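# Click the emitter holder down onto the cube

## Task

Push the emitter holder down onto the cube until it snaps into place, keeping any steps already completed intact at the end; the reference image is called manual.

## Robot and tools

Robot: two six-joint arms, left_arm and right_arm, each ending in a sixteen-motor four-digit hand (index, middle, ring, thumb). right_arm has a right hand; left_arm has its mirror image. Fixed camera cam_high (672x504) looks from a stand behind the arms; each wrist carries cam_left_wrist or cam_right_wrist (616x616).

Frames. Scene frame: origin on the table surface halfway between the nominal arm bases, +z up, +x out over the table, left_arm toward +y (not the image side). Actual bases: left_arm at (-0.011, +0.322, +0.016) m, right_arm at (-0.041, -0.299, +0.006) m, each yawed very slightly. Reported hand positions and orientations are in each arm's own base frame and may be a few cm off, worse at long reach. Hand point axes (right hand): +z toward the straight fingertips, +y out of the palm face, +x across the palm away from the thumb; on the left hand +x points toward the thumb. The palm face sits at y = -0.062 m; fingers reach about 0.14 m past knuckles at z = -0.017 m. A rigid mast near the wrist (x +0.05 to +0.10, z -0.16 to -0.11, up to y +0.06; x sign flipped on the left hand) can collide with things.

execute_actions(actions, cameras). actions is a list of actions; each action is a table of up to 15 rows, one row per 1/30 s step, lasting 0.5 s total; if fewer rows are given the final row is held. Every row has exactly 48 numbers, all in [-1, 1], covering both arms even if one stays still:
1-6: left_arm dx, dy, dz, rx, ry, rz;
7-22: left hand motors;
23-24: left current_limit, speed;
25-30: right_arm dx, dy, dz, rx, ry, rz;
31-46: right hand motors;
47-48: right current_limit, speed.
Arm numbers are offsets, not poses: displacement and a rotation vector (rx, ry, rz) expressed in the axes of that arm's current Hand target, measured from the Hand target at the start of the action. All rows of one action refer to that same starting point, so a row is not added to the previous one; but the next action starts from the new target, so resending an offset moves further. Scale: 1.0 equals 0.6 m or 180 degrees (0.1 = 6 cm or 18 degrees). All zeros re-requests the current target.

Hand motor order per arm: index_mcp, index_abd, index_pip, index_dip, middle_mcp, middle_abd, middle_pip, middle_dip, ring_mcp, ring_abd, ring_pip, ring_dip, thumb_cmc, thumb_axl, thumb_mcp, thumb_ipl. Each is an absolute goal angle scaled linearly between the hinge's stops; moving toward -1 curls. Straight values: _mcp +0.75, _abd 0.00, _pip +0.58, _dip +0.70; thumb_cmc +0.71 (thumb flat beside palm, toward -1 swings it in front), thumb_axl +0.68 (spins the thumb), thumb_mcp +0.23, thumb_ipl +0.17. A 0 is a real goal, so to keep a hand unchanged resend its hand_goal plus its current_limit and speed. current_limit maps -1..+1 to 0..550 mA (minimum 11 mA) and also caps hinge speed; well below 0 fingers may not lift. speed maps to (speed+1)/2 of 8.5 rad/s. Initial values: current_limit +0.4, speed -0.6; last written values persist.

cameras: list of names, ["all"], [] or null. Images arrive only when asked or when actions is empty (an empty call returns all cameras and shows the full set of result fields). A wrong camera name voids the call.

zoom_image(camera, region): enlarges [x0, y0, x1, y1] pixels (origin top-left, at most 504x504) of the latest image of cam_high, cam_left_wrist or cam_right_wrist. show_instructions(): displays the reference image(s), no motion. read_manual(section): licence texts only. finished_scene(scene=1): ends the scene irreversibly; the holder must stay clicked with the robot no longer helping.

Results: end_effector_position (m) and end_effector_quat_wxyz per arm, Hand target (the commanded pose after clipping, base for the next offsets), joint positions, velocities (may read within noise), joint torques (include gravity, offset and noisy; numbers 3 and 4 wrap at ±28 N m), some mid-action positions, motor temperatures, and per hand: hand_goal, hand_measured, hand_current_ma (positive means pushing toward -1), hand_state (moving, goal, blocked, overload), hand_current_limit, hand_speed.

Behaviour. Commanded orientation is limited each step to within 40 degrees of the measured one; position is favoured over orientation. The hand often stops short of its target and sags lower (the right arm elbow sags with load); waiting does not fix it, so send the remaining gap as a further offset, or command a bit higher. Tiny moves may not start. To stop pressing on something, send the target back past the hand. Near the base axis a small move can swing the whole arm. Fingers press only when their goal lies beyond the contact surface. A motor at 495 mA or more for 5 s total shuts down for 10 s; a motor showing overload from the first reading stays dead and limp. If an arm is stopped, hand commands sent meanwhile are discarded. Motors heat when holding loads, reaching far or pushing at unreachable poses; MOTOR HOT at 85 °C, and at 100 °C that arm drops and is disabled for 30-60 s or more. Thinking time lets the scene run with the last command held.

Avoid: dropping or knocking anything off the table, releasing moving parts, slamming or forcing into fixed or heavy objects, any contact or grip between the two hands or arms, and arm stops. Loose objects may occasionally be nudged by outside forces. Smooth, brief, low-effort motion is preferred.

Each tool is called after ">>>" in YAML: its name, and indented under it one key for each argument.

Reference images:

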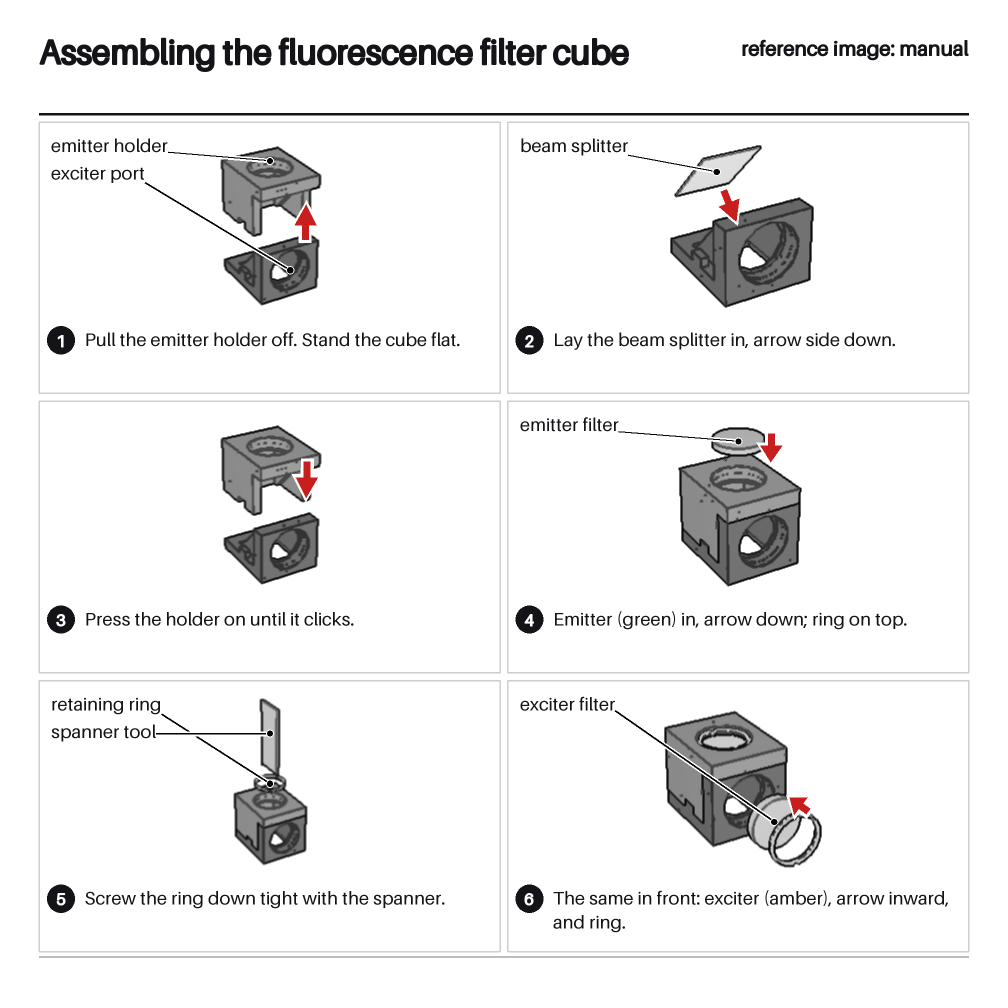

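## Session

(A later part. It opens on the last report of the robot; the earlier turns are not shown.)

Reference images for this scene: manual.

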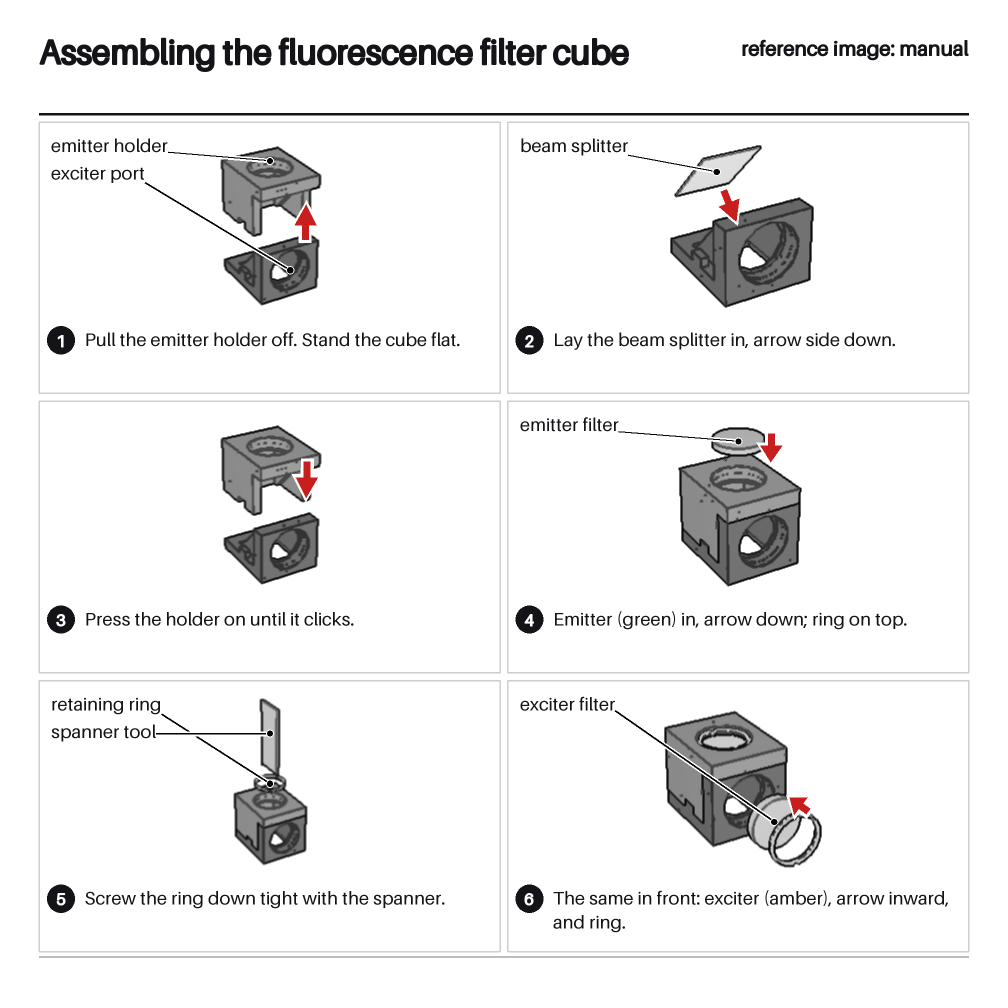

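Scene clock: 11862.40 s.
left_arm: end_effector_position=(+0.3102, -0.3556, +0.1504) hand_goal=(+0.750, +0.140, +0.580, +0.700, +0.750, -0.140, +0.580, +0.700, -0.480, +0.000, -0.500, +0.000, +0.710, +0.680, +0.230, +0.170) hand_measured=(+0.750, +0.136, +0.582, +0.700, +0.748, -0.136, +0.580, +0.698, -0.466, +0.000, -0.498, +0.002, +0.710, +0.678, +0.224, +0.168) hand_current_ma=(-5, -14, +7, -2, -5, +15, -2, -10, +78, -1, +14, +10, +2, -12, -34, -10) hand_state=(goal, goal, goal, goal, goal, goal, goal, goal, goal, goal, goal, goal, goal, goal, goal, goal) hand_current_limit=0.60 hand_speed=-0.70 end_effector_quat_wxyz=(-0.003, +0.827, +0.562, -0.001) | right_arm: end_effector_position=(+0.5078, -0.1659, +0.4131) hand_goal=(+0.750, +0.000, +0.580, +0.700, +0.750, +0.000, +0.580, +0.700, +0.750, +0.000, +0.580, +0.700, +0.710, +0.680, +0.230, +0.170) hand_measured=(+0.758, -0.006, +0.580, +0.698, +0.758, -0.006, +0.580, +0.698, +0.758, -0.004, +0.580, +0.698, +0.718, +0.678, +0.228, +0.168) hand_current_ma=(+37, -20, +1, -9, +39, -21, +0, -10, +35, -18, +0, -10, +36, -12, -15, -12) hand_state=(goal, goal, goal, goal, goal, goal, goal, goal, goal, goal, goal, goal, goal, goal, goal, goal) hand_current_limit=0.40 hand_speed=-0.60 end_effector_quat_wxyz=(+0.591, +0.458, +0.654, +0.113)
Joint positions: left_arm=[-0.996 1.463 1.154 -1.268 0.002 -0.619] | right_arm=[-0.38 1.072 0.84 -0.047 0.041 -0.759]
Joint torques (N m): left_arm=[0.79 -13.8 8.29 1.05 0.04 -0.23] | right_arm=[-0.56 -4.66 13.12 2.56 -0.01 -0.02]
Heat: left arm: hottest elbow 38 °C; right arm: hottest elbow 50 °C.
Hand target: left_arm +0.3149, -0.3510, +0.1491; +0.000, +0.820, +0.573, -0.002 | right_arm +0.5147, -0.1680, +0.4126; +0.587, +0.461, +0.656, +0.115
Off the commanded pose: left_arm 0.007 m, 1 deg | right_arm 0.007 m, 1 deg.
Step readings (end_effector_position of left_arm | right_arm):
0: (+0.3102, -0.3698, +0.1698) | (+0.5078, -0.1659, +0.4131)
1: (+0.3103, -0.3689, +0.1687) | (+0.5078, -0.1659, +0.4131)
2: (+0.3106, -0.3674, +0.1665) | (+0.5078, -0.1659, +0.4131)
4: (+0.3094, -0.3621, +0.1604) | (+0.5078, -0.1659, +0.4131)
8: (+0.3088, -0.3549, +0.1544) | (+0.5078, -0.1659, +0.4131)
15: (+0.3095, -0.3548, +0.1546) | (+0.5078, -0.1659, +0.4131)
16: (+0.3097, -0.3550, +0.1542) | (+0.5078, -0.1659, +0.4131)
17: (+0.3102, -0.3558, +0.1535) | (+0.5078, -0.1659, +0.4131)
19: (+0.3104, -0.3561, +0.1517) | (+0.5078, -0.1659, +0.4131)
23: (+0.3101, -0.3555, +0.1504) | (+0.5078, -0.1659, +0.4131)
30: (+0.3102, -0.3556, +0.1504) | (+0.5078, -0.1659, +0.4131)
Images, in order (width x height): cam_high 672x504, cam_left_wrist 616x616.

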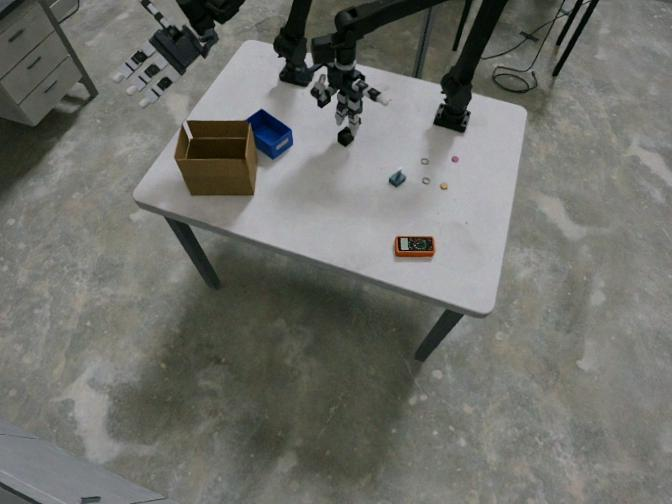

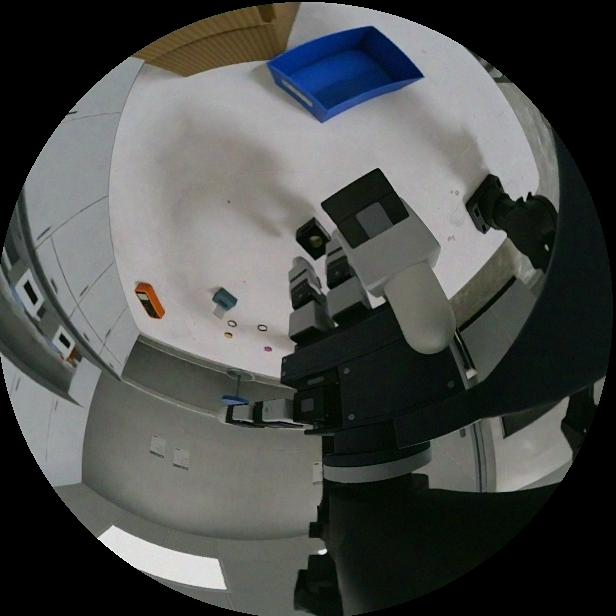

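>>> execute_actions:
  actions:
    - [[0.007,0,0.016,0,0,0,0.75,0.14,0.58,0.7,0.75,-0.14,0.58,0.7,-0.48,0,-0.5,0,0.71,0.68,0.23,0.17,0.6,-0.7,0,0,0,0,0,0,0.75,0,0.58,0.7,0.75,0,0.58,0.7,0.75,0,0.58,0.7,0.71,0.68,0.23,0.17,0.4,-0.6]]
    - [[0,-0.002,0.016,0,0,0,0.75,0.14,0.58,0.7,0.75,-0.14,0.58,0.7,-0.48,0,-0.5,0,0.71,0.68,0.23,0.17,0.6,-0.7,0,0,0,0,0,0,0.75,0,0.58,0.7,0.75,0,0.58,0.7,0.75,0,0.58,0.7,0.71,0.68,0.23,0.17,0.4,-0.6]]
  cameras: ["cam_high","cam_left_wrist"]

>>> zoom_image:
  camera: "cam_high"
  region: [332, 120, 358, 146]

>>> zoom_image:
  camera: "cam_left_wrist"
  region: [270, 200, 350, 280]

Scene clock: 11889.33 s.
left_arm: end_effector_position=(+0.3109, -0.3501, +0.1349) hand_goal=(+0.750, +0.140, +0.580, +0.700, +0.750, -0.140, +0.580, +0.700, -0.480, +0.000, -0.500, +0.000, +0.710, +0.680, +0.230, +0.170) hand_measured=(+0.750, +0.136, +0.582, +0.700, +0.750, -0.136, +0.580, +0.698, -0.466, +0.000, -0.498, +0.002, +0.710, +0.678, +0.224, +0.168) hand_current_ma=(-4, -13, +7, -2, -5, +15, -2, -10, +78, -1, +14, +10, +2, -12, -34, -10) hand_state=(goal, goal, goal, goal, goal, goal, goal, goal, goal, goal, goal, goal, goal, goal, goal, goal) hand_current_limit=0.60 hand_speed=-0.70 end_effector_quat_wxyz=(+0.001, +0.825, +0.565, -0.001) | right_arm: end_effector_position=(+0.5078, -0.1659, +0.4131) hand_goal=(+0.750, +0.000, +0.580, +0.700, +0.750, +0.000, +0.580, +0.700, +0.750, +0.000, +0.580, +0.700, +0.710, +0.680, +0.230, +0.170) hand_measured=(+0.758, -0.006, +0.580, +0.698, +0.758, -0.006, +0.580, +0.698, +0.758, -0.004, +0.580, +0.698, +0.718, +0.678, +0.228, +0.168) hand_current_ma=(+37, -20, +1, -9, +39, -21, +0, -10, +35, -18, +0, -10, +36, -12, -15, -12) hand_state=(goal, goal, goal, goal, goal, goal, goal, goal, goal, goal, goal, goal, goal, goal, goal, goal) hand_current_limit=0.40 hand_speed=-0.60 end_effector_quat_wxyz=(+0.591, +0.458, +0.654, +0.113)
Joint positions: left_arm=[-0.988 1.462 1.109 -1.215 0.002 -0.619] | right_arm=[-0.38 1.072 0.84 -0.047 0.041 -0.759]
Joint torques (N m): left_arm=[0.38 -12.98 8.28 0.99 0.02 -0.16] | right_arm=[-0.44 -4.72 13.11 2.58 -0.01 -0.02]
Heat: left arm: hottest elbow 37 °C; right arm: hottest elbow 50 °C.
Hand target: left_arm +0.3153, -0.3467, +0.1300; +0.000, +0.820, +0.573, -0.002 | right_arm +0.5147, -0.1680, +0.4126; +0.587, +0.461, +0.656, +0.115
Off the commanded pose: left_arm 0.007 m, 1 deg | right_arm 0.007 m, 1 deg.
Step readings (end_effector_position of left_arm | right_arm):
0: (+0.3102, -0.3556, +0.1504) | (+0.5078, -0.1659, +0.4131)
1: (+0.3105, -0.3554, +0.1496) | (+0.5078, -0.1659, +0.4131)
2: (+0.3111, -0.3555, +0.1483) | (+0.5078, -0.1659, +0.4131)
4: (+0.3110, -0.3537, +0.1444) | (+0.5078, -0.1659, +0.4131)
8: (+0.3108, -0.3502, +0.1411) | (+0.5078, -0.1659, +0.4131)
15: (+0.3113, -0.3506, +0.1412) | (+0.5078, -0.1659, +0.4131)
16: (+0.3113, -0.3506, +0.1406) | (+0.5078, -0.1659, +0.4131)
17: (+0.3118, -0.3513, +0.1395) | (+0.5078, -0.1659, +0.4131)
19: (+0.3115, -0.3509, +0.1367) | (+0.5078, -0.1659, +0.4131)
23: (+0.3107, -0.3497, +0.1348) | (+0.5078, -0.1659, +0.4131)
30: (+0.3109, -0.3501, +0.1349) | (+0.5078, -0.1659, +0.4131)
Images, in order (width x height): cam_high 672x504, cam_left_wrist 616x616.

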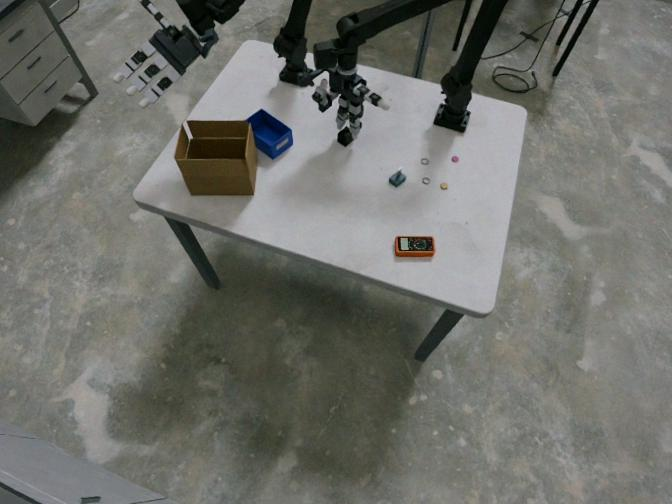

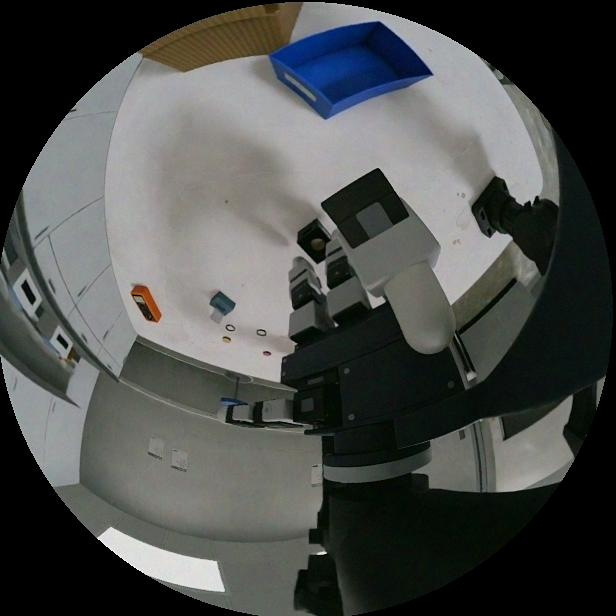

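Scaled by 19.385 from the camera's 672x504 image, which has a finer 960x720 frame.

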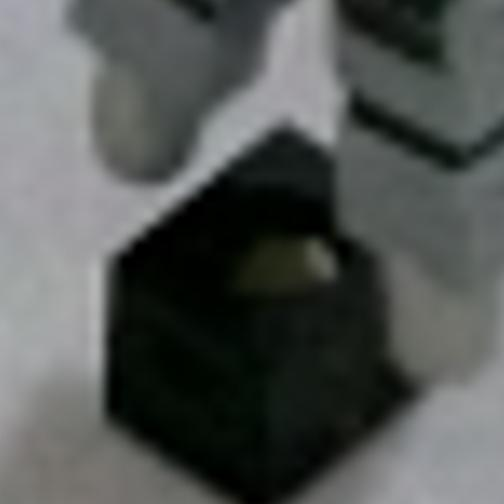

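Scaled by 6.300 from the camera's 616x616 image, which has a finer 880x880 frame.

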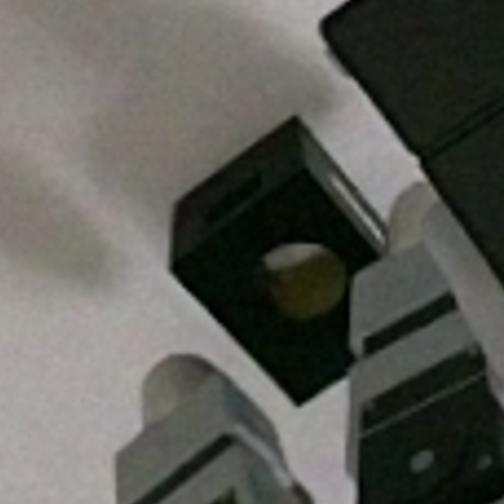

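>>> execute_actions:
  actions:
    - [[0,-0.001,0.009,0,0,0,0.75,0.14,0.58,0.7,0.75,-0.14,0.58,0.7,-0.48,0,-0.5,0,0.71,0.68,0.23,0.17,0.6,-0.7,0,0,0,0,0,0,0.75,0,0.58,0.7,0.75,0,0.58,0.7,0.75,0,0.58,0.7,0.71,0.68,0.23,0.17,0.4,-0.6]]
    - [[0,0,0,0,0,0,0.75,-0.1,0.58,0.7,0.75,0.1,0.58,0.7,-0.48,0,-0.5,0,0.71,0.68,0.23,0.17,0.6,-0.75,0,0,0,0,0,0,0.75,0,0.58,0.7,0.75,0,0.58,0.7,0.75,0,0.58,0.7,0.71,0.68,0.23,0.17,0.4,-0.6]]
    - [[0,0,0,0,0,0,0.75,-0.35,0.58,0.7,0.75,0.35,0.58,0.7,-0.48,0,-0.5,0,0.71,0.68,0.23,0.17,0.7,-0.75,0,0,0,0,0,0,0.75,0,0.58,0.7,0.75,0,0.58,0.7,0.75,0,0.58,0.7,0.71,0.68,0.23,0.17,0.4,-0.6]]
  cameras: ["cam_high","cam_left_wrist"]

>>> zoom_image:
  camera: "cam_high"
  region: [332, 120, 358, 146]

>>> zoom_image:
  camera: "cam_left_wrist"
  region: [270, 200, 350, 280]

Scene clock: 11907.93 s.
left_arm: end_effector_position=(+0.3108, -0.3502, +0.1316) hand_goal=(+0.750, -0.350, +0.580, +0.700, +0.750, +0.350, +0.580, +0.700, -0.480, +0.000, -0.500, +0.000, +0.710, +0.680, +0.230, +0.170) hand_measured=(+0.750, +0.064, +0.582, +0.700, +0.750, -0.074, +0.580, +0.698, -0.466, +0.000, -0.498, +0.002, +0.710, +0.678, +0.224, +0.168) hand_current_ma=(-4, +467, +7, -2, -5, -467, -2, -10, +78, -1, +14, +10, +2, -12, -34, -10) hand_state=(goal, blocked, goal, goal, goal, blocked, goal, goal, goal, goal, goal, goal, goal, goal, goal, goal) hand_current_limit=0.70 hand_speed=-0.75 end_effector_quat_wxyz=(+0.004, +0.825, +0.565, -0.002) | right_arm: end_effector_position=(+0.5078, -0.1659, +0.4131) hand_goal=(+0.750, +0.000, +0.580, +0.700, +0.750, +0.000, +0.580, +0.700, +0.750, +0.000, +0.580, +0.700, +0.710, +0.680, +0.230, +0.170) hand_measured=(+0.758, -0.006, +0.580, +0.698, +0.758, -0.006, +0.580, +0.698, +0.758, -0.004, +0.580, +0.698, +0.718, +0.678, +0.228, +0.168) hand_current_ma=(+37, -20, +1, -9, +39, -21, +0, -10, +35, -18, +0, -10, +36, -12, -15, -12) hand_state=(goal, goal, goal, goal, goal, goal, goal, goal, goal, goal, goal, goal, goal, goal, goal, goal) hand_current_limit=0.40 hand_speed=-0.60 end_effector_quat_wxyz=(+0.591, +0.458, +0.654, +0.113)
Joint positions: left_arm=[-0.988 1.462 1.1 -1.2 0.003 -0.619] | right_arm=[-0.38 1.072 0.84 -0.047 0.041 -0.759]
Joint torques (N m): left_arm=[0.21 -12.69 8.18 0.96 -0.01 -0.17] | right_arm=[-0.56 -4.66 13.14 2.58 -0.01 -0.02]
Heat: left arm: hottest elbow 36 °C; right arm: hottest elbow 50 °C.
Hand target: left_arm +0.3147, -0.3465, +0.1246; +0.000, +0.820, +0.573, -0.002 | right_arm +0.5147, -0.1680, +0.4126; +0.587, +0.461, +0.656, +0.115
Off the commanded pose: left_arm 0.009 m, 1 deg | right_arm 0.007 m, 1 deg.
Step readings (end_effector_position of left_arm | right_arm):
0: (+0.3109, -0.3501, +0.1349) | (+0.5078, -0.1659, +0.4131)
1: (+0.3110, -0.3501, +0.1345) | (+0.5078, -0.1659, +0.4131)
2: (+0.3112, -0.3505, +0.1340) | (+0.5078, -0.1659, +0.4131)
4: (+0.3111, -0.3504, +0.1326) | (+0.5078, -0.1659, +0.4131)
8: (+0.3107, -0.3498, +0.1316) | (+0.5078, -0.1659, +0.4131)
15: (+0.3109, -0.3500, +0.1316) | (+0.5078, -0.1659, +0.4131)
16: (+0.3109, -0.3500, +0.1316) | (+0.5078, -0.1659, +0.4131)
17: (+0.3109, -0.3500, +0.1316) | (+0.5078, -0.1659, +0.4131)
19: (+0.3108, -0.3502, +0.1316) | (+0.5078, -0.1659, +0.4131)
23: (+0.3108, -0.3502, +0.1316) | (+0.5078, -0.1659, +0.4131)
30: (+0.3108, -0.3502, +0.1316) | (+0.5078, -0.1659, +0.4131)
31: (+0.3108, -0.3502, +0.1316) | (+0.5078, -0.1659, +0.4131)
32: (+0.3108, -0.3502, +0.1316) | (+0.5078, -0.1659, +0.4131)
34: (+0.3108, -0.3502, +0.1316) | (+0.5078, -0.1659, +0.4131)
38: (+0.3108, -0.3502, +0.1316) | (+0.5078, -0.1659, +0.4131)
45: (+0.3108, -0.3502, +0.1316) | (+0.5078, -0.1659, +0.4131)
Images, in order (width x height): cam_high 672x504, cam_left_wrist 616x616.

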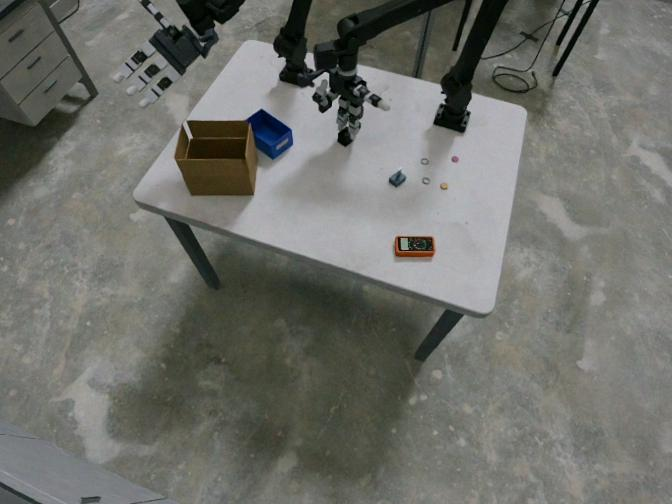

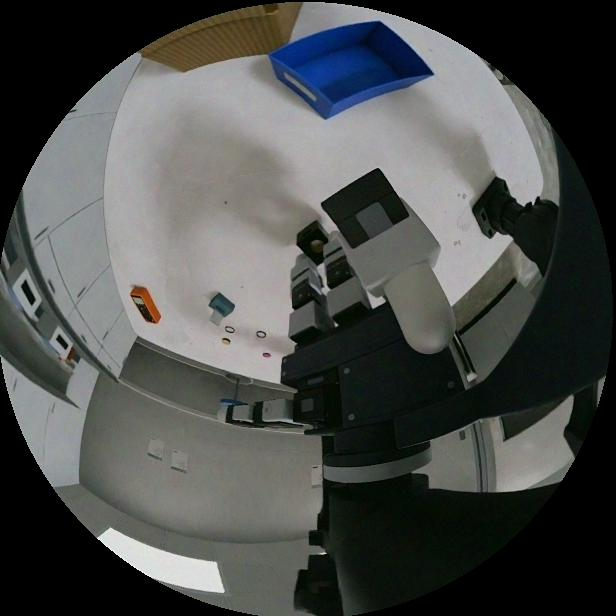

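Scaled by 19.385 from the camera's 672x504 image, which has a finer 960x720 frame.

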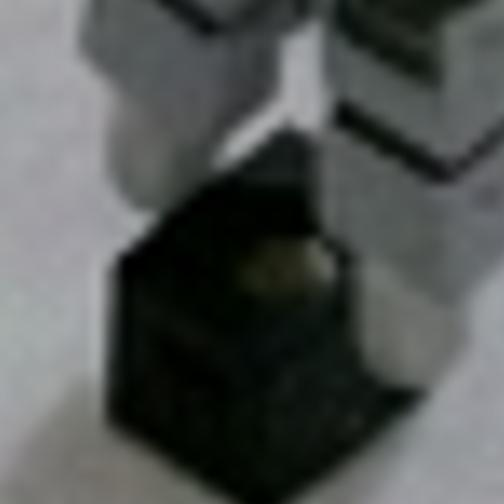

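Scaled by 6.300 from the camera's 616x616 image, which has a finer 880x880 frame.

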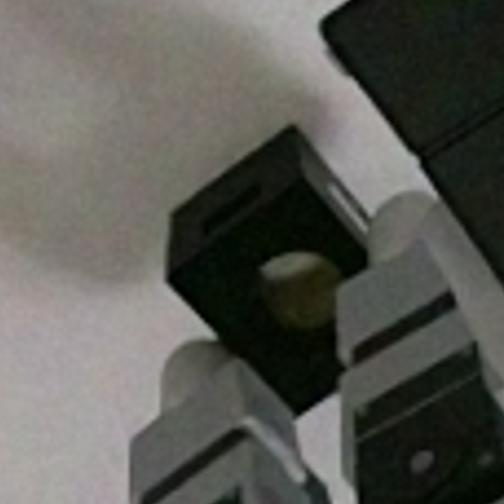

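>>> execute_actions:
  actions:
    - [[0,0.01,-0.018,-0.003,0,0,0.75,-0.35,0.58,0.7,0.75,0.35,0.58,0.7,-0.48,0,-0.5,0,0.71,0.68,0.23,0.17,0.7,-0.75,0,0,0,0,0,0,0.75,0,0.58,0.7,0.75,0,0.58,0.7,0.75,0,0.58,0.7,0.71,0.68,0.23,0.17,0.4,-0.6]]
    - [[0,0.01,-0.018,-0.003,0,0,0.75,-0.35,0.58,0.7,0.75,0.35,0.58,0.7,-0.48,0,-0.5,0,0.71,0.68,0.23,0.17,0.7,-0.75,0,0,0,0,0,0,0.75,0,0.58,0.7,0.75,0,0.58,0.7,0.75,0,0.58,0.7,0.71,0.68,0.23,0.17,0.4,-0.6]]
    - [[0,0.008,-0.015,-0.002,0,0,0.75,-0.35,0.58,0.7,0.75,0.35,0.58,0.7,-0.48,0,-0.5,0,0.71,0.68,0.23,0.17,0.7,-0.75,0,0,0,0,0,0,0.75,0,0.58,0.7,0.75,0,0.58,0.7,0.75,0,0.58,0.7,0.71,0.68,0.23,0.17,0.4,-0.6]]
  cameras: ["cam_high","cam_left_wrist"]

>>> zoom_image:
  camera: "cam_high"
  region: [332, 120, 358, 146]

>>> zoom_image:
  camera: "cam_left_wrist"
  region: [270, 200, 350, 280]

Scene clock: 11922.90 s.
left_arm: end_effector_position=(+0.3157, -0.3424, +0.1377) hand_goal=(+0.750, -0.350, +0.580, +0.700, +0.750, +0.350, +0.580, +0.700, -0.480, +0.000, -0.500, +0.000, +0.710, +0.680, +0.230, +0.170) hand_measured=(+0.750, +0.064, +0.582, +0.700, +0.748, -0.074, +0.580, +0.698, -0.466, +0.000, -0.498, +0.002, +0.710, +0.678, +0.224, +0.168) hand_current_ma=(-5, +467, +7, -2, -7, -467, -2, -10, +78, -1, +14, +10, +2, -12, -34, -10) hand_state=(goal, blocked, goal, goal, goal, blocked, goal, goal, goal, goal, goal, goal, goal, goal, goal, goal) hand_current_limit=0.70 hand_speed=-0.75 end_effector_quat_wxyz=(-0.006, +0.821, +0.571, +0.004) | right_arm: end_effector_position=(+0.5078, -0.1659, +0.4131) hand_goal=(+0.750, +0.000, +0.580, +0.700, +0.750, +0.000, +0.580, +0.700, +0.750, +0.000, +0.580, +0.700, +0.710, +0.680, +0.230, +0.170) hand_measured=(+0.758, -0.006, +0.580, +0.698, +0.758, -0.006, +0.580, +0.698, +0.758, -0.004, +0.580, +0.698, +0.718, +0.678, +0.228, +0.168) hand_current_ma=(+37, -20, +1, -9, +39, -21, +0, -10, +35, -18, +0, -10, +36, -12, -15, -12) hand_state=(goal, goal, goal, goal, goal, goal, goal, goal, goal, goal, goal, goal, goal, goal, goal, goal) hand_current_limit=0.40 hand_speed=-0.60 end_effector_quat_wxyz=(+0.591, +0.458, +0.654, +0.113)
Joint positions: left_arm=[-0.974 1.462 1.117 -1.239 -0.009 -0.619] | right_arm=[-0.38 1.072 0.84 -0.047 0.041 -0.759]
Joint torques (N m): left_arm=[0.62 -13.33 13.11 0.32 -0.16 0.01] | right_arm=[-0.56 -4.78 13.12 2.56 -0.01 -0.02]
Heat: left arm: hottest elbow 35 °C; right arm: hottest elbow 50 °C.
Hand target: left_arm +0.3302, -0.3522, +0.1553; +0.010, +0.820, +0.573, +0.005 | right_arm +0.5147, -0.1680, +0.4126; +0.587, +0.461, +0.656, +0.115
Off the commanded pose: left_arm 0.025 m, 2 deg | right_arm 0.007 m, 1 deg.
Step readings (end_effector_position of left_arm | right_arm):
0: (+0.3108, -0.3502, +0.1316) | (+0.5078, -0.1659, +0.4131)
1: (+0.3109, -0.3500, +0.1316) | (+0.5078, -0.1659, +0.4131)
2: (+0.3110, -0.3498, +0.1316) | (+0.5078, -0.1659, +0.4131)
4: (+0.3112, -0.3495, +0.1316) | (+0.5078, -0.1659, +0.4131)
8: (+0.3114, -0.3492, +0.1316) | (+0.5078, -0.1659, +0.4131)
15: (+0.3114, -0.3492, +0.1316) | (+0.5078, -0.1659, +0.4131)
16: (+0.3114, -0.3486, +0.1316) | (+0.5078, -0.1659, +0.4131)
17: (+0.3114, -0.3474, +0.1318) | (+0.5078, -0.1659, +0.4131)
19: (+0.3115, -0.3447, +0.1315) | (+0.5078, -0.1659, +0.4131)
23: (+0.3125, -0.3423, +0.1313) | (+0.5078, -0.1659, +0.4131)
30: (+0.3125, -0.3423, +0.1313) | (+0.5078, -0.1659, +0.4131)
31: (+0.3126, -0.3420, +0.1316) | (+0.5078, -0.1659, +0.4131)
32: (+0.3129, -0.3415, +0.1327) | (+0.5078, -0.1659, +0.4131)
34: (+0.3137, -0.3413, +0.1349) | (+0.5078, -0.1659, +0.4131)
38: (+0.3156, -0.3423, +0.1375) | (+0.5078, -0.1659, +0.4131)
45: (+0.3157, -0.3424, +0.1377) | (+0.5078, -0.1659, +0.4131)
Images, in order (width x height): cam_high 672x504, cam_left_wrist 616x616.

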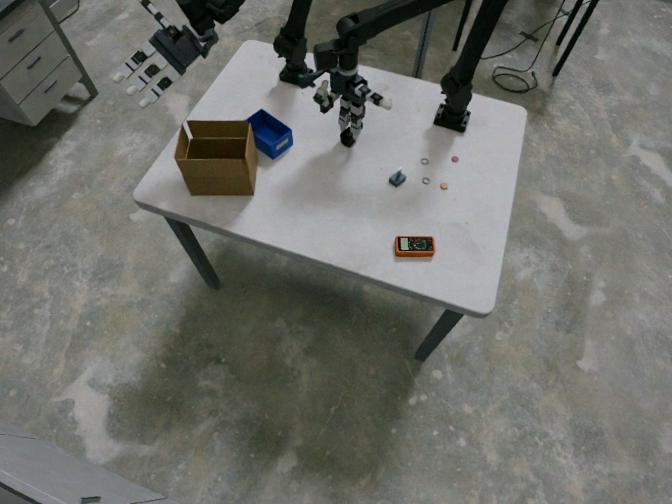

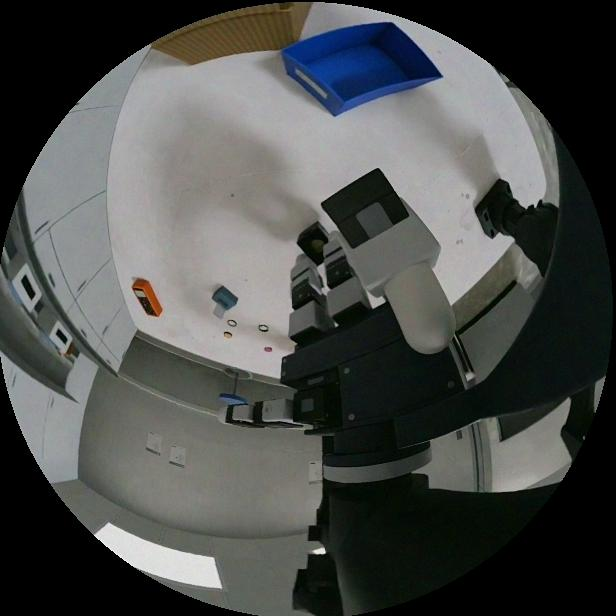

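Scaled by 19.385 from the camera's 672x504 image, which has a finer 960x720 frame.

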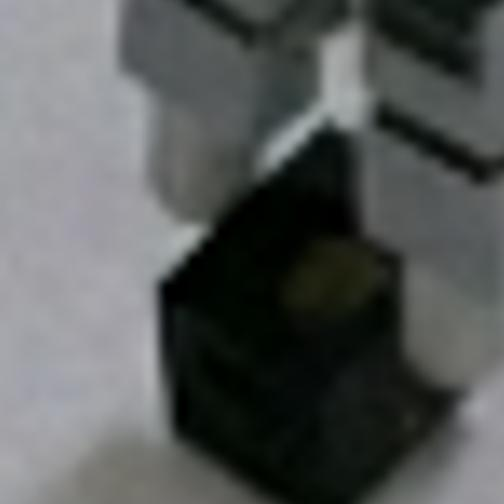

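Scaled by 6.300 from the camera's 616x616 image, which has a finer 880x880 frame.

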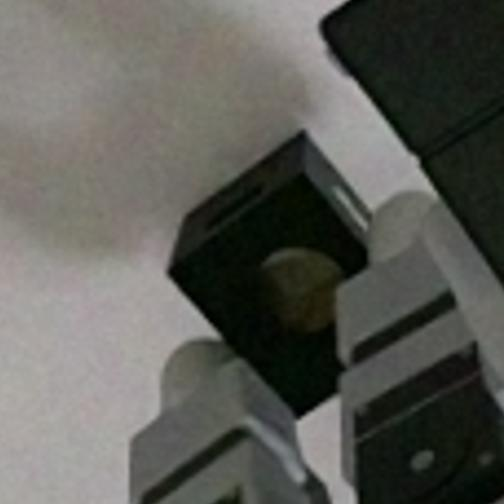

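>>> execute_actions:
  actions:
    - [[0,0,-0.012,0,0,0,0.75,-0.35,0.58,0.7,0.75,0.35,0.58,0.7,-0.48,0,-0.5,0,0.71,0.68,0.23,0.17,0.7,-0.75,0,0,0,0,0,0,0.75,0,0.58,0.7,0.75,0,0.58,0.7,0.75,0,0.58,0.7,0.71,0.68,0.23,0.17,0.4,-0.6]]
  cameras: ["cam_high","cam_left_wrist"]

>>> zoom_image:
  camera: "cam_high"
  region: [336, 122, 362, 148]

>>> zoom_image:
  camera: "cam_left_wrist"
  region: [270, 200, 350, 280]

Scene clock: 11935.27 s.
left_arm: end_effector_position=(+0.3156, -0.3421, +0.1417) hand_goal=(+0.750, -0.350, +0.580, +0.700, +0.750, +0.350, +0.580, +0.700, -0.480, +0.000, -0.500, +0.000, +0.710, +0.680, +0.230, +0.170) hand_measured=(+0.750, +0.062, +0.582, +0.700, +0.748, -0.074, +0.580, +0.698, -0.466, +0.000, -0.498, +0.002, +0.710, +0.678, +0.224, +0.168) hand_current_ma=(-5, +467, +6, -2, -7, -467, -2, -10, +78, -1, +14, +10, +2, -12, -34, -10) hand_state=(goal, blocked, goal, goal, goal, blocked, goal, goal, goal, goal, goal, goal, goal, goal, goal, goal) hand_current_limit=0.70 hand_speed=-0.75 end_effector_quat_wxyz=(-0.010, +0.821, +0.571, +0.005) | right_arm: end_effector_position=(+0.5078, -0.1659, +0.4131) hand_goal=(+0.750, +0.000, +0.580, +0.700, +0.750, +0.000, +0.580, +0.700, +0.750, +0.000, +0.580, +0.700, +0.710, +0.680, +0.230, +0.170) hand_measured=(+0.758, -0.006, +0.580, +0.698, +0.758, -0.006, +0.580, +0.698, +0.758, -0.004, +0.580, +0.698, +0.718, +0.678, +0.228, +0.168) hand_current_ma=(+37, -20, +1, -9, +39, -21, +0, -10, +35, -18, +0, -10, +36, -12, -15, -12) hand_state=(goal, goal, goal, goal, goal, goal, goal, goal, goal, goal, goal, goal, goal, goal, goal, goal) hand_current_limit=0.40 hand_speed=-0.60 end_effector_quat_wxyz=(+0.591, +0.458, +0.654, +0.113)
Joint positions: left_arm=[-0.974 1.462 1.13 -1.258 -0.009 -0.619] | right_arm=[-0.38 1.072 0.84 -0.047 0.041 -0.759]
Joint torques (N m): left_arm=[0.73 -13.98 13.24 0.27 -0.12 0.01] | right_arm=[-0.5 -4.78 13.12 2.58 0 -0.03]
Heat: left arm: hottest elbow 36 °C; right arm: hottest elbow 50 °C.
Hand target: left_arm +0.3301, -0.3521, +0.1625; +0.011, +0.820, +0.573, +0.006 | right_arm +0.5147, -0.1680, +0.4126; +0.587, +0.461, +0.656, +0.115
Off the commanded pose: left_arm 0.027 m, 2 deg | right_arm 0.007 m, 1 deg.
Step readings (end_effector_position of left_arm | right_arm):
0: (+0.3157, -0.3424, +0.1377) | (+0.5078, -0.1659, +0.4131)
1: (+0.3156, -0.3422, +0.1380) | (+0.5078, -0.1659, +0.4131)
2: (+0.3152, -0.3416, +0.1385) | (+0.5078, -0.1659, +0.4131)
4: (+0.3150, -0.3413, +0.1400) | (+0.5078, -0.1659, +0.4131)
8: (+0.3156, -0.3420, +0.1416) | (+0.5078, -0.1659, +0.4131)
15: (+0.3156, -0.3421, +0.1417) | (+0.5078, -0.1659, +0.4131)
Images, in order (width x height): cam_high 672x504, cam_left_wrist 616x616.

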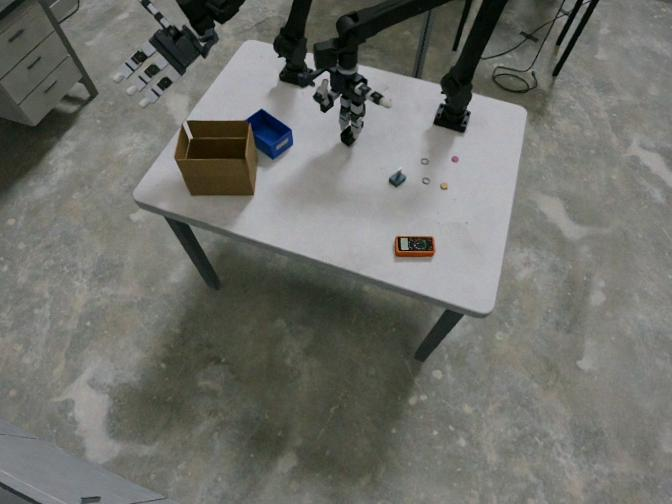

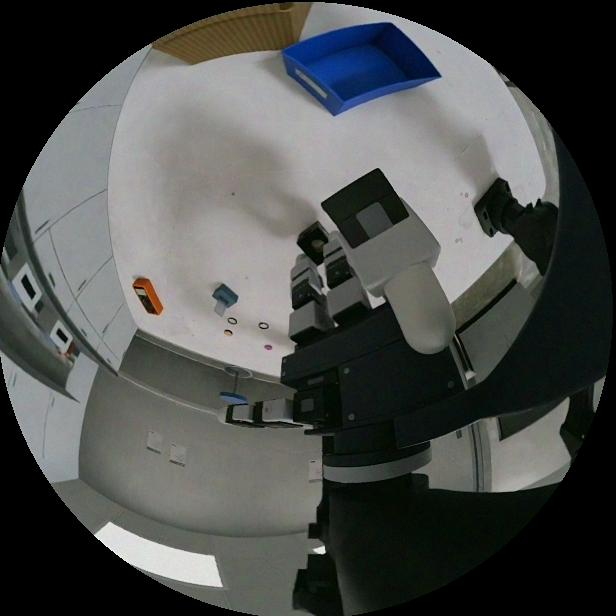

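Scaled by 19.385 from the camera's 672x504 image, which has a finer 960x720 frame.

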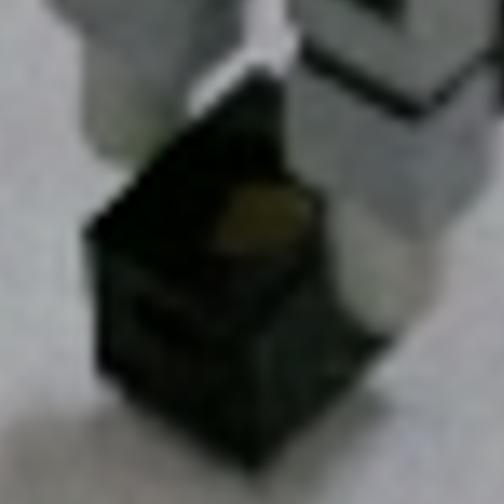

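Scaled by 6.300 from the camera's 616x616 image, which has a finer 880x880 frame.

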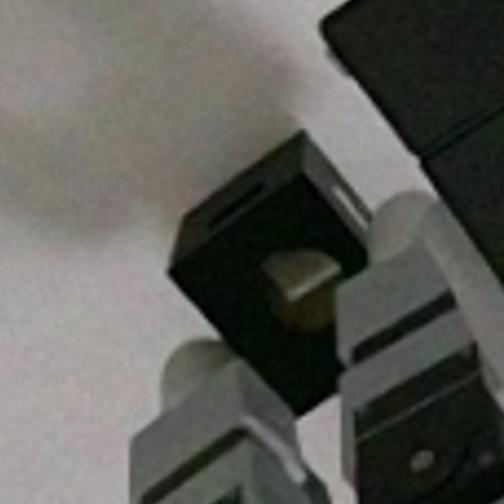

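>>> zoom_image:
  camera: "cam_left_wrist"
  region: [290, 215, 335, 260]

Scaled by 11.200 from the camera's 616x616 image, which has a finer 880x880 frame.

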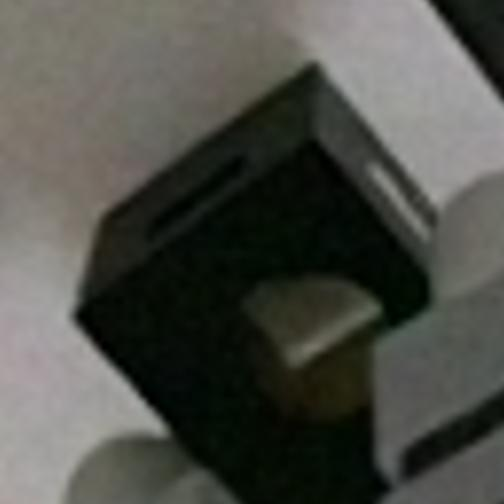

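>>> execute_actions:
  actions:
    - [[0,-0.008,0.015,0.002,0,0,0.75,-0.35,0.58,0.7,0.75,0.35,0.58,0.7,-0.48,0,-0.5,0,0.71,0.68,0.23,0.17,0.7,-0.75,0,0,0,0,0,0,0.75,0,0.58,0.7,0.75,0,0.58,0.7,0.75,0,0.58,0.7,0.71,0.68,0.23,0.17,0.4,-0.6]]
    - [[0,-0.008,0.015,0.002,0,0,0.75,-0.35,0.58,0.7,0.75,0.35,0.58,0.7,-0.48,0,-0.5,0,0.71,0.68,0.23,0.17,0.7,-0.75,0,0,0,0,0,0,0.75,0,0.58,0.7,0.75,0,0.58,0.7,0.75,0,0.58,0.7,0.71,0.68,0.23,0.17,0.4,-0.6]]
    - [[0,-0.006,0.015,0.002,0,0,0.75,-0.35,0.58,0.7,0.75,0.35,0.58,0.7,-0.48,0,-0.5,0,0.71,0.68,0.23,0.17,0.7,-0.75,0,0,0,0,0,0,0.75,0,0.58,0.7,0.75,0,0.58,0.7,0.75,0,0.58,0.7,0.71,0.68,0.23,0.17,0.4,-0.6]]
  cameras: ["cam_high","cam_left_wrist"]

>>> zoom_image:
  camera: "cam_high"
  region: [336, 122, 362, 148]

>>> zoom_image:
  camera: "cam_left_wrist"
  region: [290, 215, 335, 260]

Scene clock: 12015.80 s.
left_arm: end_effector_position=(+0.3168, -0.3464, +0.1381) hand_goal=(+0.750, -0.350, +0.580, +0.700, +0.750, +0.350, +0.580, +0.700, -0.480, +0.000, -0.500, +0.000, +0.710, +0.680, +0.230, +0.170) hand_measured=(+0.750, +0.062, +0.582, +0.700, +0.748, -0.074, +0.580, +0.698, -0.466, +0.000, -0.498, +0.002, +0.710, +0.678, +0.224, +0.168) hand_current_ma=(-4, +468, +6, -2, -7, -467, -2, -10, +78, -1, +14, +10, +2, -12, -34, -10) hand_state=(goal, blocked, goal, goal, goal, blocked, goal, goal, goal, goal, goal, goal, goal, goal, goal, goal) hand_current_limit=0.70 hand_speed=-0.75 end_effector_quat_wxyz=(+0.001, +0.821, +0.571, +0.001) | right_arm: end_effector_position=(+0.5078, -0.1659, +0.4131) hand_goal=(+0.750, +0.000, +0.580, +0.700, +0.750, +0.000, +0.580, +0.700, +0.750, +0.000, +0.580, +0.700, +0.710, +0.680, +0.230, +0.170) hand_measured=(+0.758, -0.006, +0.580, +0.698, +0.758, -0.006, +0.580, +0.698, +0.758, -0.004, +0.580, +0.698, +0.718, +0.678, +0.228, +0.168) hand_current_ma=(+37, -20, +1, -9, +39, -21, +0, -10, +35, -18, +0, -10, +36, -12, -15, -12) hand_state=(goal, goal, goal, goal, goal, goal, goal, goal, goal, goal, goal, goal, goal, goal, goal, goal) hand_current_limit=0.40 hand_speed=-0.60 end_effector_quat_wxyz=(+0.591, +0.458, +0.654, +0.113)
Joint positions: left_arm=[-0.974 1.462 1.118 -1.224 -0.001 -0.619] | right_arm=[-0.38 1.072 0.84 -0.047 0.041 -0.759]
Joint torques (N m): left_arm=[-0.44 -13.16 8.55 1.09 0 -0.14] | right_arm=[-0.5 -4.72 13.12 2.58 0 -0.02]
Heat: left arm: hottest elbow 42 °C; right arm: hottest elbow 50 °C.
Hand target: left_arm +0.3181, -0.3478, +0.1353; +0.003, +0.820, +0.573, +0.000 | right_arm +0.5147, -0.1680, +0.4126; +0.587, +0.461, +0.656, +0.115
Off the commanded pose: left_arm 0.003 m, 0 deg | right_arm 0.007 m, 1 deg.
Step readings (end_effector_position of left_arm | right_arm):
0: (+0.3156, -0.3421, +0.1417) | (+0.5078, -0.1659, +0.4131)
1: (+0.3156, -0.3421, +0.1417) | (+0.5078, -0.1659, +0.4131)
2: (+0.3156, -0.3421, +0.1417) | (+0.5078, -0.1659, +0.4131)
4: (+0.3156, -0.3421, +0.1417) | (+0.5078, -0.1659, +0.4131)
8: (+0.3156, -0.3421, +0.1417) | (+0.5078, -0.1659, +0.4131)
15: (+0.3156, -0.3421, +0.1417) | (+0.5078, -0.1659, +0.4131)
16: (+0.3157, -0.3426, +0.1417) | (+0.5078, -0.1659, +0.4131)
17: (+0.3160, -0.3436, +0.1418) | (+0.5078, -0.1659, +0.4131)
19: (+0.3170, -0.3454, +0.1422) | (+0.5078, -0.1659, +0.4131)
23: (+0.3176, -0.3463, +0.1424) | (+0.5078, -0.1659, +0.4131)
30: (+0.3176, -0.3463, +0.1424) | (+0.5078, -0.1659, +0.4131)
31: (+0.3176, -0.3465, +0.1420) | (+0.5078, -0.1659, +0.4131)
32: (+0.3175, -0.3469, +0.1412) | (+0.5078, -0.1659, +0.4131)
34: (+0.3173, -0.3470, +0.1393) | (+0.5078, -0.1659, +0.4131)
38: (+0.3168, -0.3464, +0.1381) | (+0.5078, -0.1659, +0.4131)
45: (+0.3168, -0.3464, +0.1381) | (+0.5078, -0.1659, +0.4131)
Images, in order (width x height): cam_high 672x504, cam_left_wrist 616x616.

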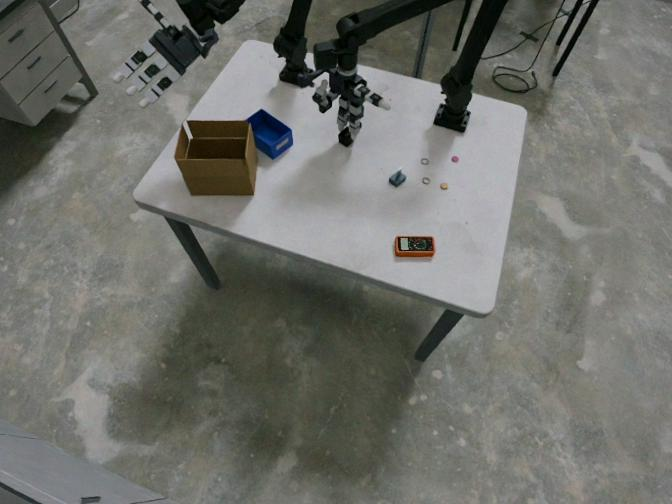

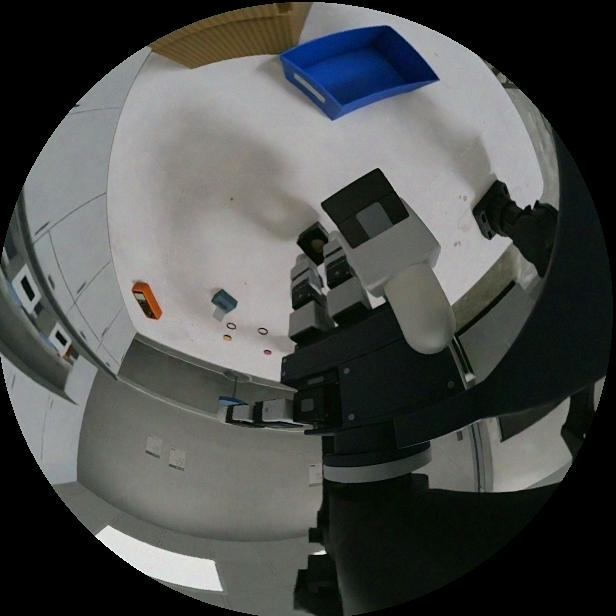

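Scaled by 19.385 from the camera's 672x504 image, which has a finer 960x720 frame.

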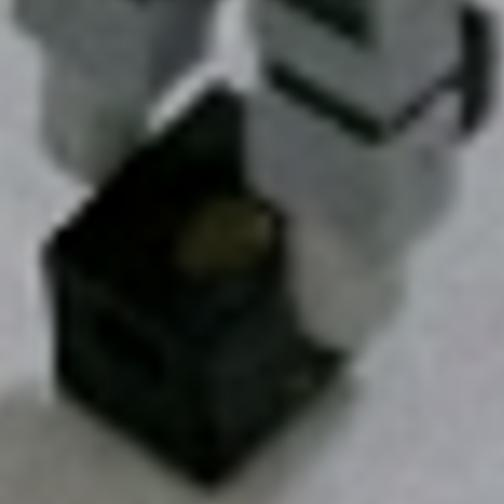

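Scaled by 11.200 from the camera's 616x616 image, which has a finer 880x880 frame.

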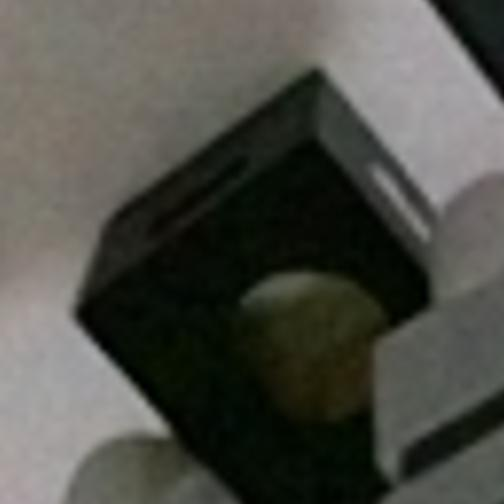

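>>> execute_actions:
  actions:
    - [[0,0.002,0.008,0,0,0,0.75,-0.35,0.58,0.7,0.75,0.35,0.58,0.7,-0.48,0,-0.5,0,0.71,0.68,0.23,0.17,0.7,-0.75,0,0,0,0,0,0,0.75,0,0.58,0.7,0.75,0,0.58,0.7,0.75,0,0.58,0.7,0.71,0.68,0.23,0.17,0.4,-0.6]]
    - [[0,0.002,0.008,0,0,0,0.75,-0.35,0.58,0.7,0.75,0.35,0.58,0.7,-0.48,0,-0.5,0,0.71,0.68,0.23,0.17,0.7,-0.75,0,0,0,0,0,0,0.75,0,0.58,0.7,0.75,0,0.58,0.7,0.75,0,0.58,0.7,0.71,0.68,0.23,0.17,0.4,-0.6]]
  cameras: ["cam_high"]

>>> zoom_image:
  camera: "cam_high"
  region: [336, 122, 362, 148]

Scene clock: 12027.00 s.
left_arm: end_effector_position=(+0.3181, -0.3482, +0.1347) hand_goal=(+0.750, -0.350, +0.580, +0.700, +0.750, +0.350, +0.580, +0.700, -0.480, +0.000, -0.500, +0.000, +0.710, +0.680, +0.230, +0.170) hand_measured=(+0.750, +0.062, +0.582, +0.700, +0.748, -0.074, +0.580, +0.698, -0.466, +0.000, -0.498, +0.002, +0.710, +0.678, +0.224, +0.168) hand_current_ma=(-3, +468, +6, -2, -7, -467, -2, -10, +78, -1, +14, +10, +2, -12, -34, -10) hand_state=(goal, blocked, goal, goal, goal, blocked, goal, goal, goal, goal, goal, goal, goal, goal, goal, goal) hand_current_limit=0.70 hand_speed=-0.75 end_effector_quat_wxyz=(+0.008, +0.821, +0.571, +0.001) | right_arm: end_effector_position=(+0.5078, -0.1659, +0.4131) hand_goal=(+0.750, +0.000, +0.580, +0.700, +0.750, +0.000, +0.580, +0.700, +0.750, +0.000, +0.580, +0.700, +0.710, +0.680, +0.230, +0.170) hand_measured=(+0.758, -0.006, +0.580, +0.698, +0.758, -0.006, +0.580, +0.698, +0.758, -0.004, +0.580, +0.698, +0.718, +0.678, +0.228, +0.168) hand_current_ma=(+37, -20, +1, -9, +39, -21, +0, -10, +35, -18, +0, -10, +36, -12, -15, -12) hand_state=(goal, goal, goal, goal, goal, goal, goal, goal, goal, goal, goal, goal, goal, goal, goal, goal) hand_current_limit=0.40 hand_speed=-0.60 end_effector_quat_wxyz=(+0.591, +0.458, +0.654, +0.113)
Joint positions: left_arm=[-0.974 1.463 1.107 -1.198 -0.001 -0.619] | right_arm=[-0.38 1.072 0.84 -0.047 0.041 -0.759]
Joint torques (N m): left_arm=[-0.5 -12.22 8.53 1.06 0.01 -0.09] | right_arm=[-0.5 -4.66 13.12 2.58 -0.01 -0.02]
Heat: left arm: hottest elbow 40 °C; right arm: hottest elbow 50 °C.
Hand target: left_arm +0.3204, -0.3487, +0.1257; +0.003, +0.820, +0.573, +0.000 | right_arm +0.5147, -0.1680, +0.4126; +0.587, +0.461, +0.656, +0.115
Off the commanded pose: left_arm 0.009 m, 1 deg | right_arm 0.007 m, 1 deg.
Step readings (end_effector_position of left_arm | right_arm):
0: (+0.3168, -0.3464, +0.1381) | (+0.5078, -0.1659, +0.4131)
1: (+0.3169, -0.3464, +0.1379) | (+0.5078, -0.1659, +0.4131)
2: (+0.3172, -0.3469, +0.1376) | (+0.5078, -0.1659, +0.4131)
4: (+0.3175, -0.3473, +0.1370) | (+0.5078, -0.1659, +0.4131)
8: (+0.3176, -0.3475, +0.1368) | (+0.5078, -0.1659, +0.4131)
15: (+0.3176, -0.3475, +0.1368) | (+0.5078, -0.1659, +0.4131)
16: (+0.3176, -0.3475, +0.1366) | (+0.5078, -0.1659, +0.4131)
17: (+0.3178, -0.3478, +0.1362) | (+0.5078, -0.1659, +0.4131)
19: (+0.3181, -0.3482, +0.1352) | (+0.5078, -0.1659, +0.4131)
23: (+0.3181, -0.3482, +0.1347) | (+0.5078, -0.1659, +0.4131)
30: (+0.3181, -0.3482, +0.1347) | (+0.5078, -0.1659, +0.4131)
Images, in order (width x height): cam_high 672x504.

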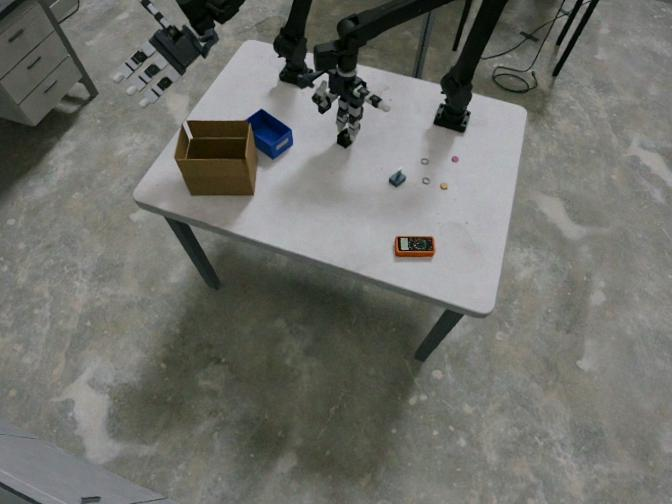

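Scaled by 19.385 from the camera's 672x504 image, which has a finer 960x720 frame.

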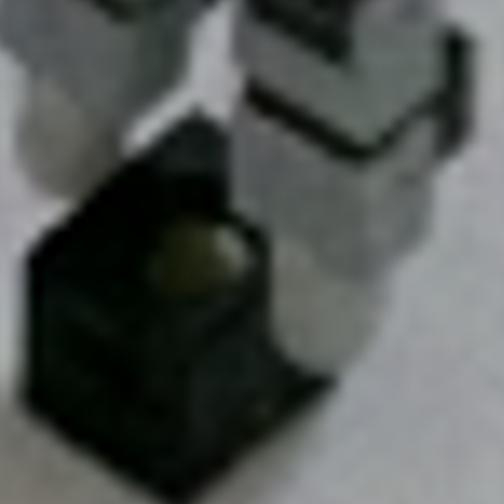

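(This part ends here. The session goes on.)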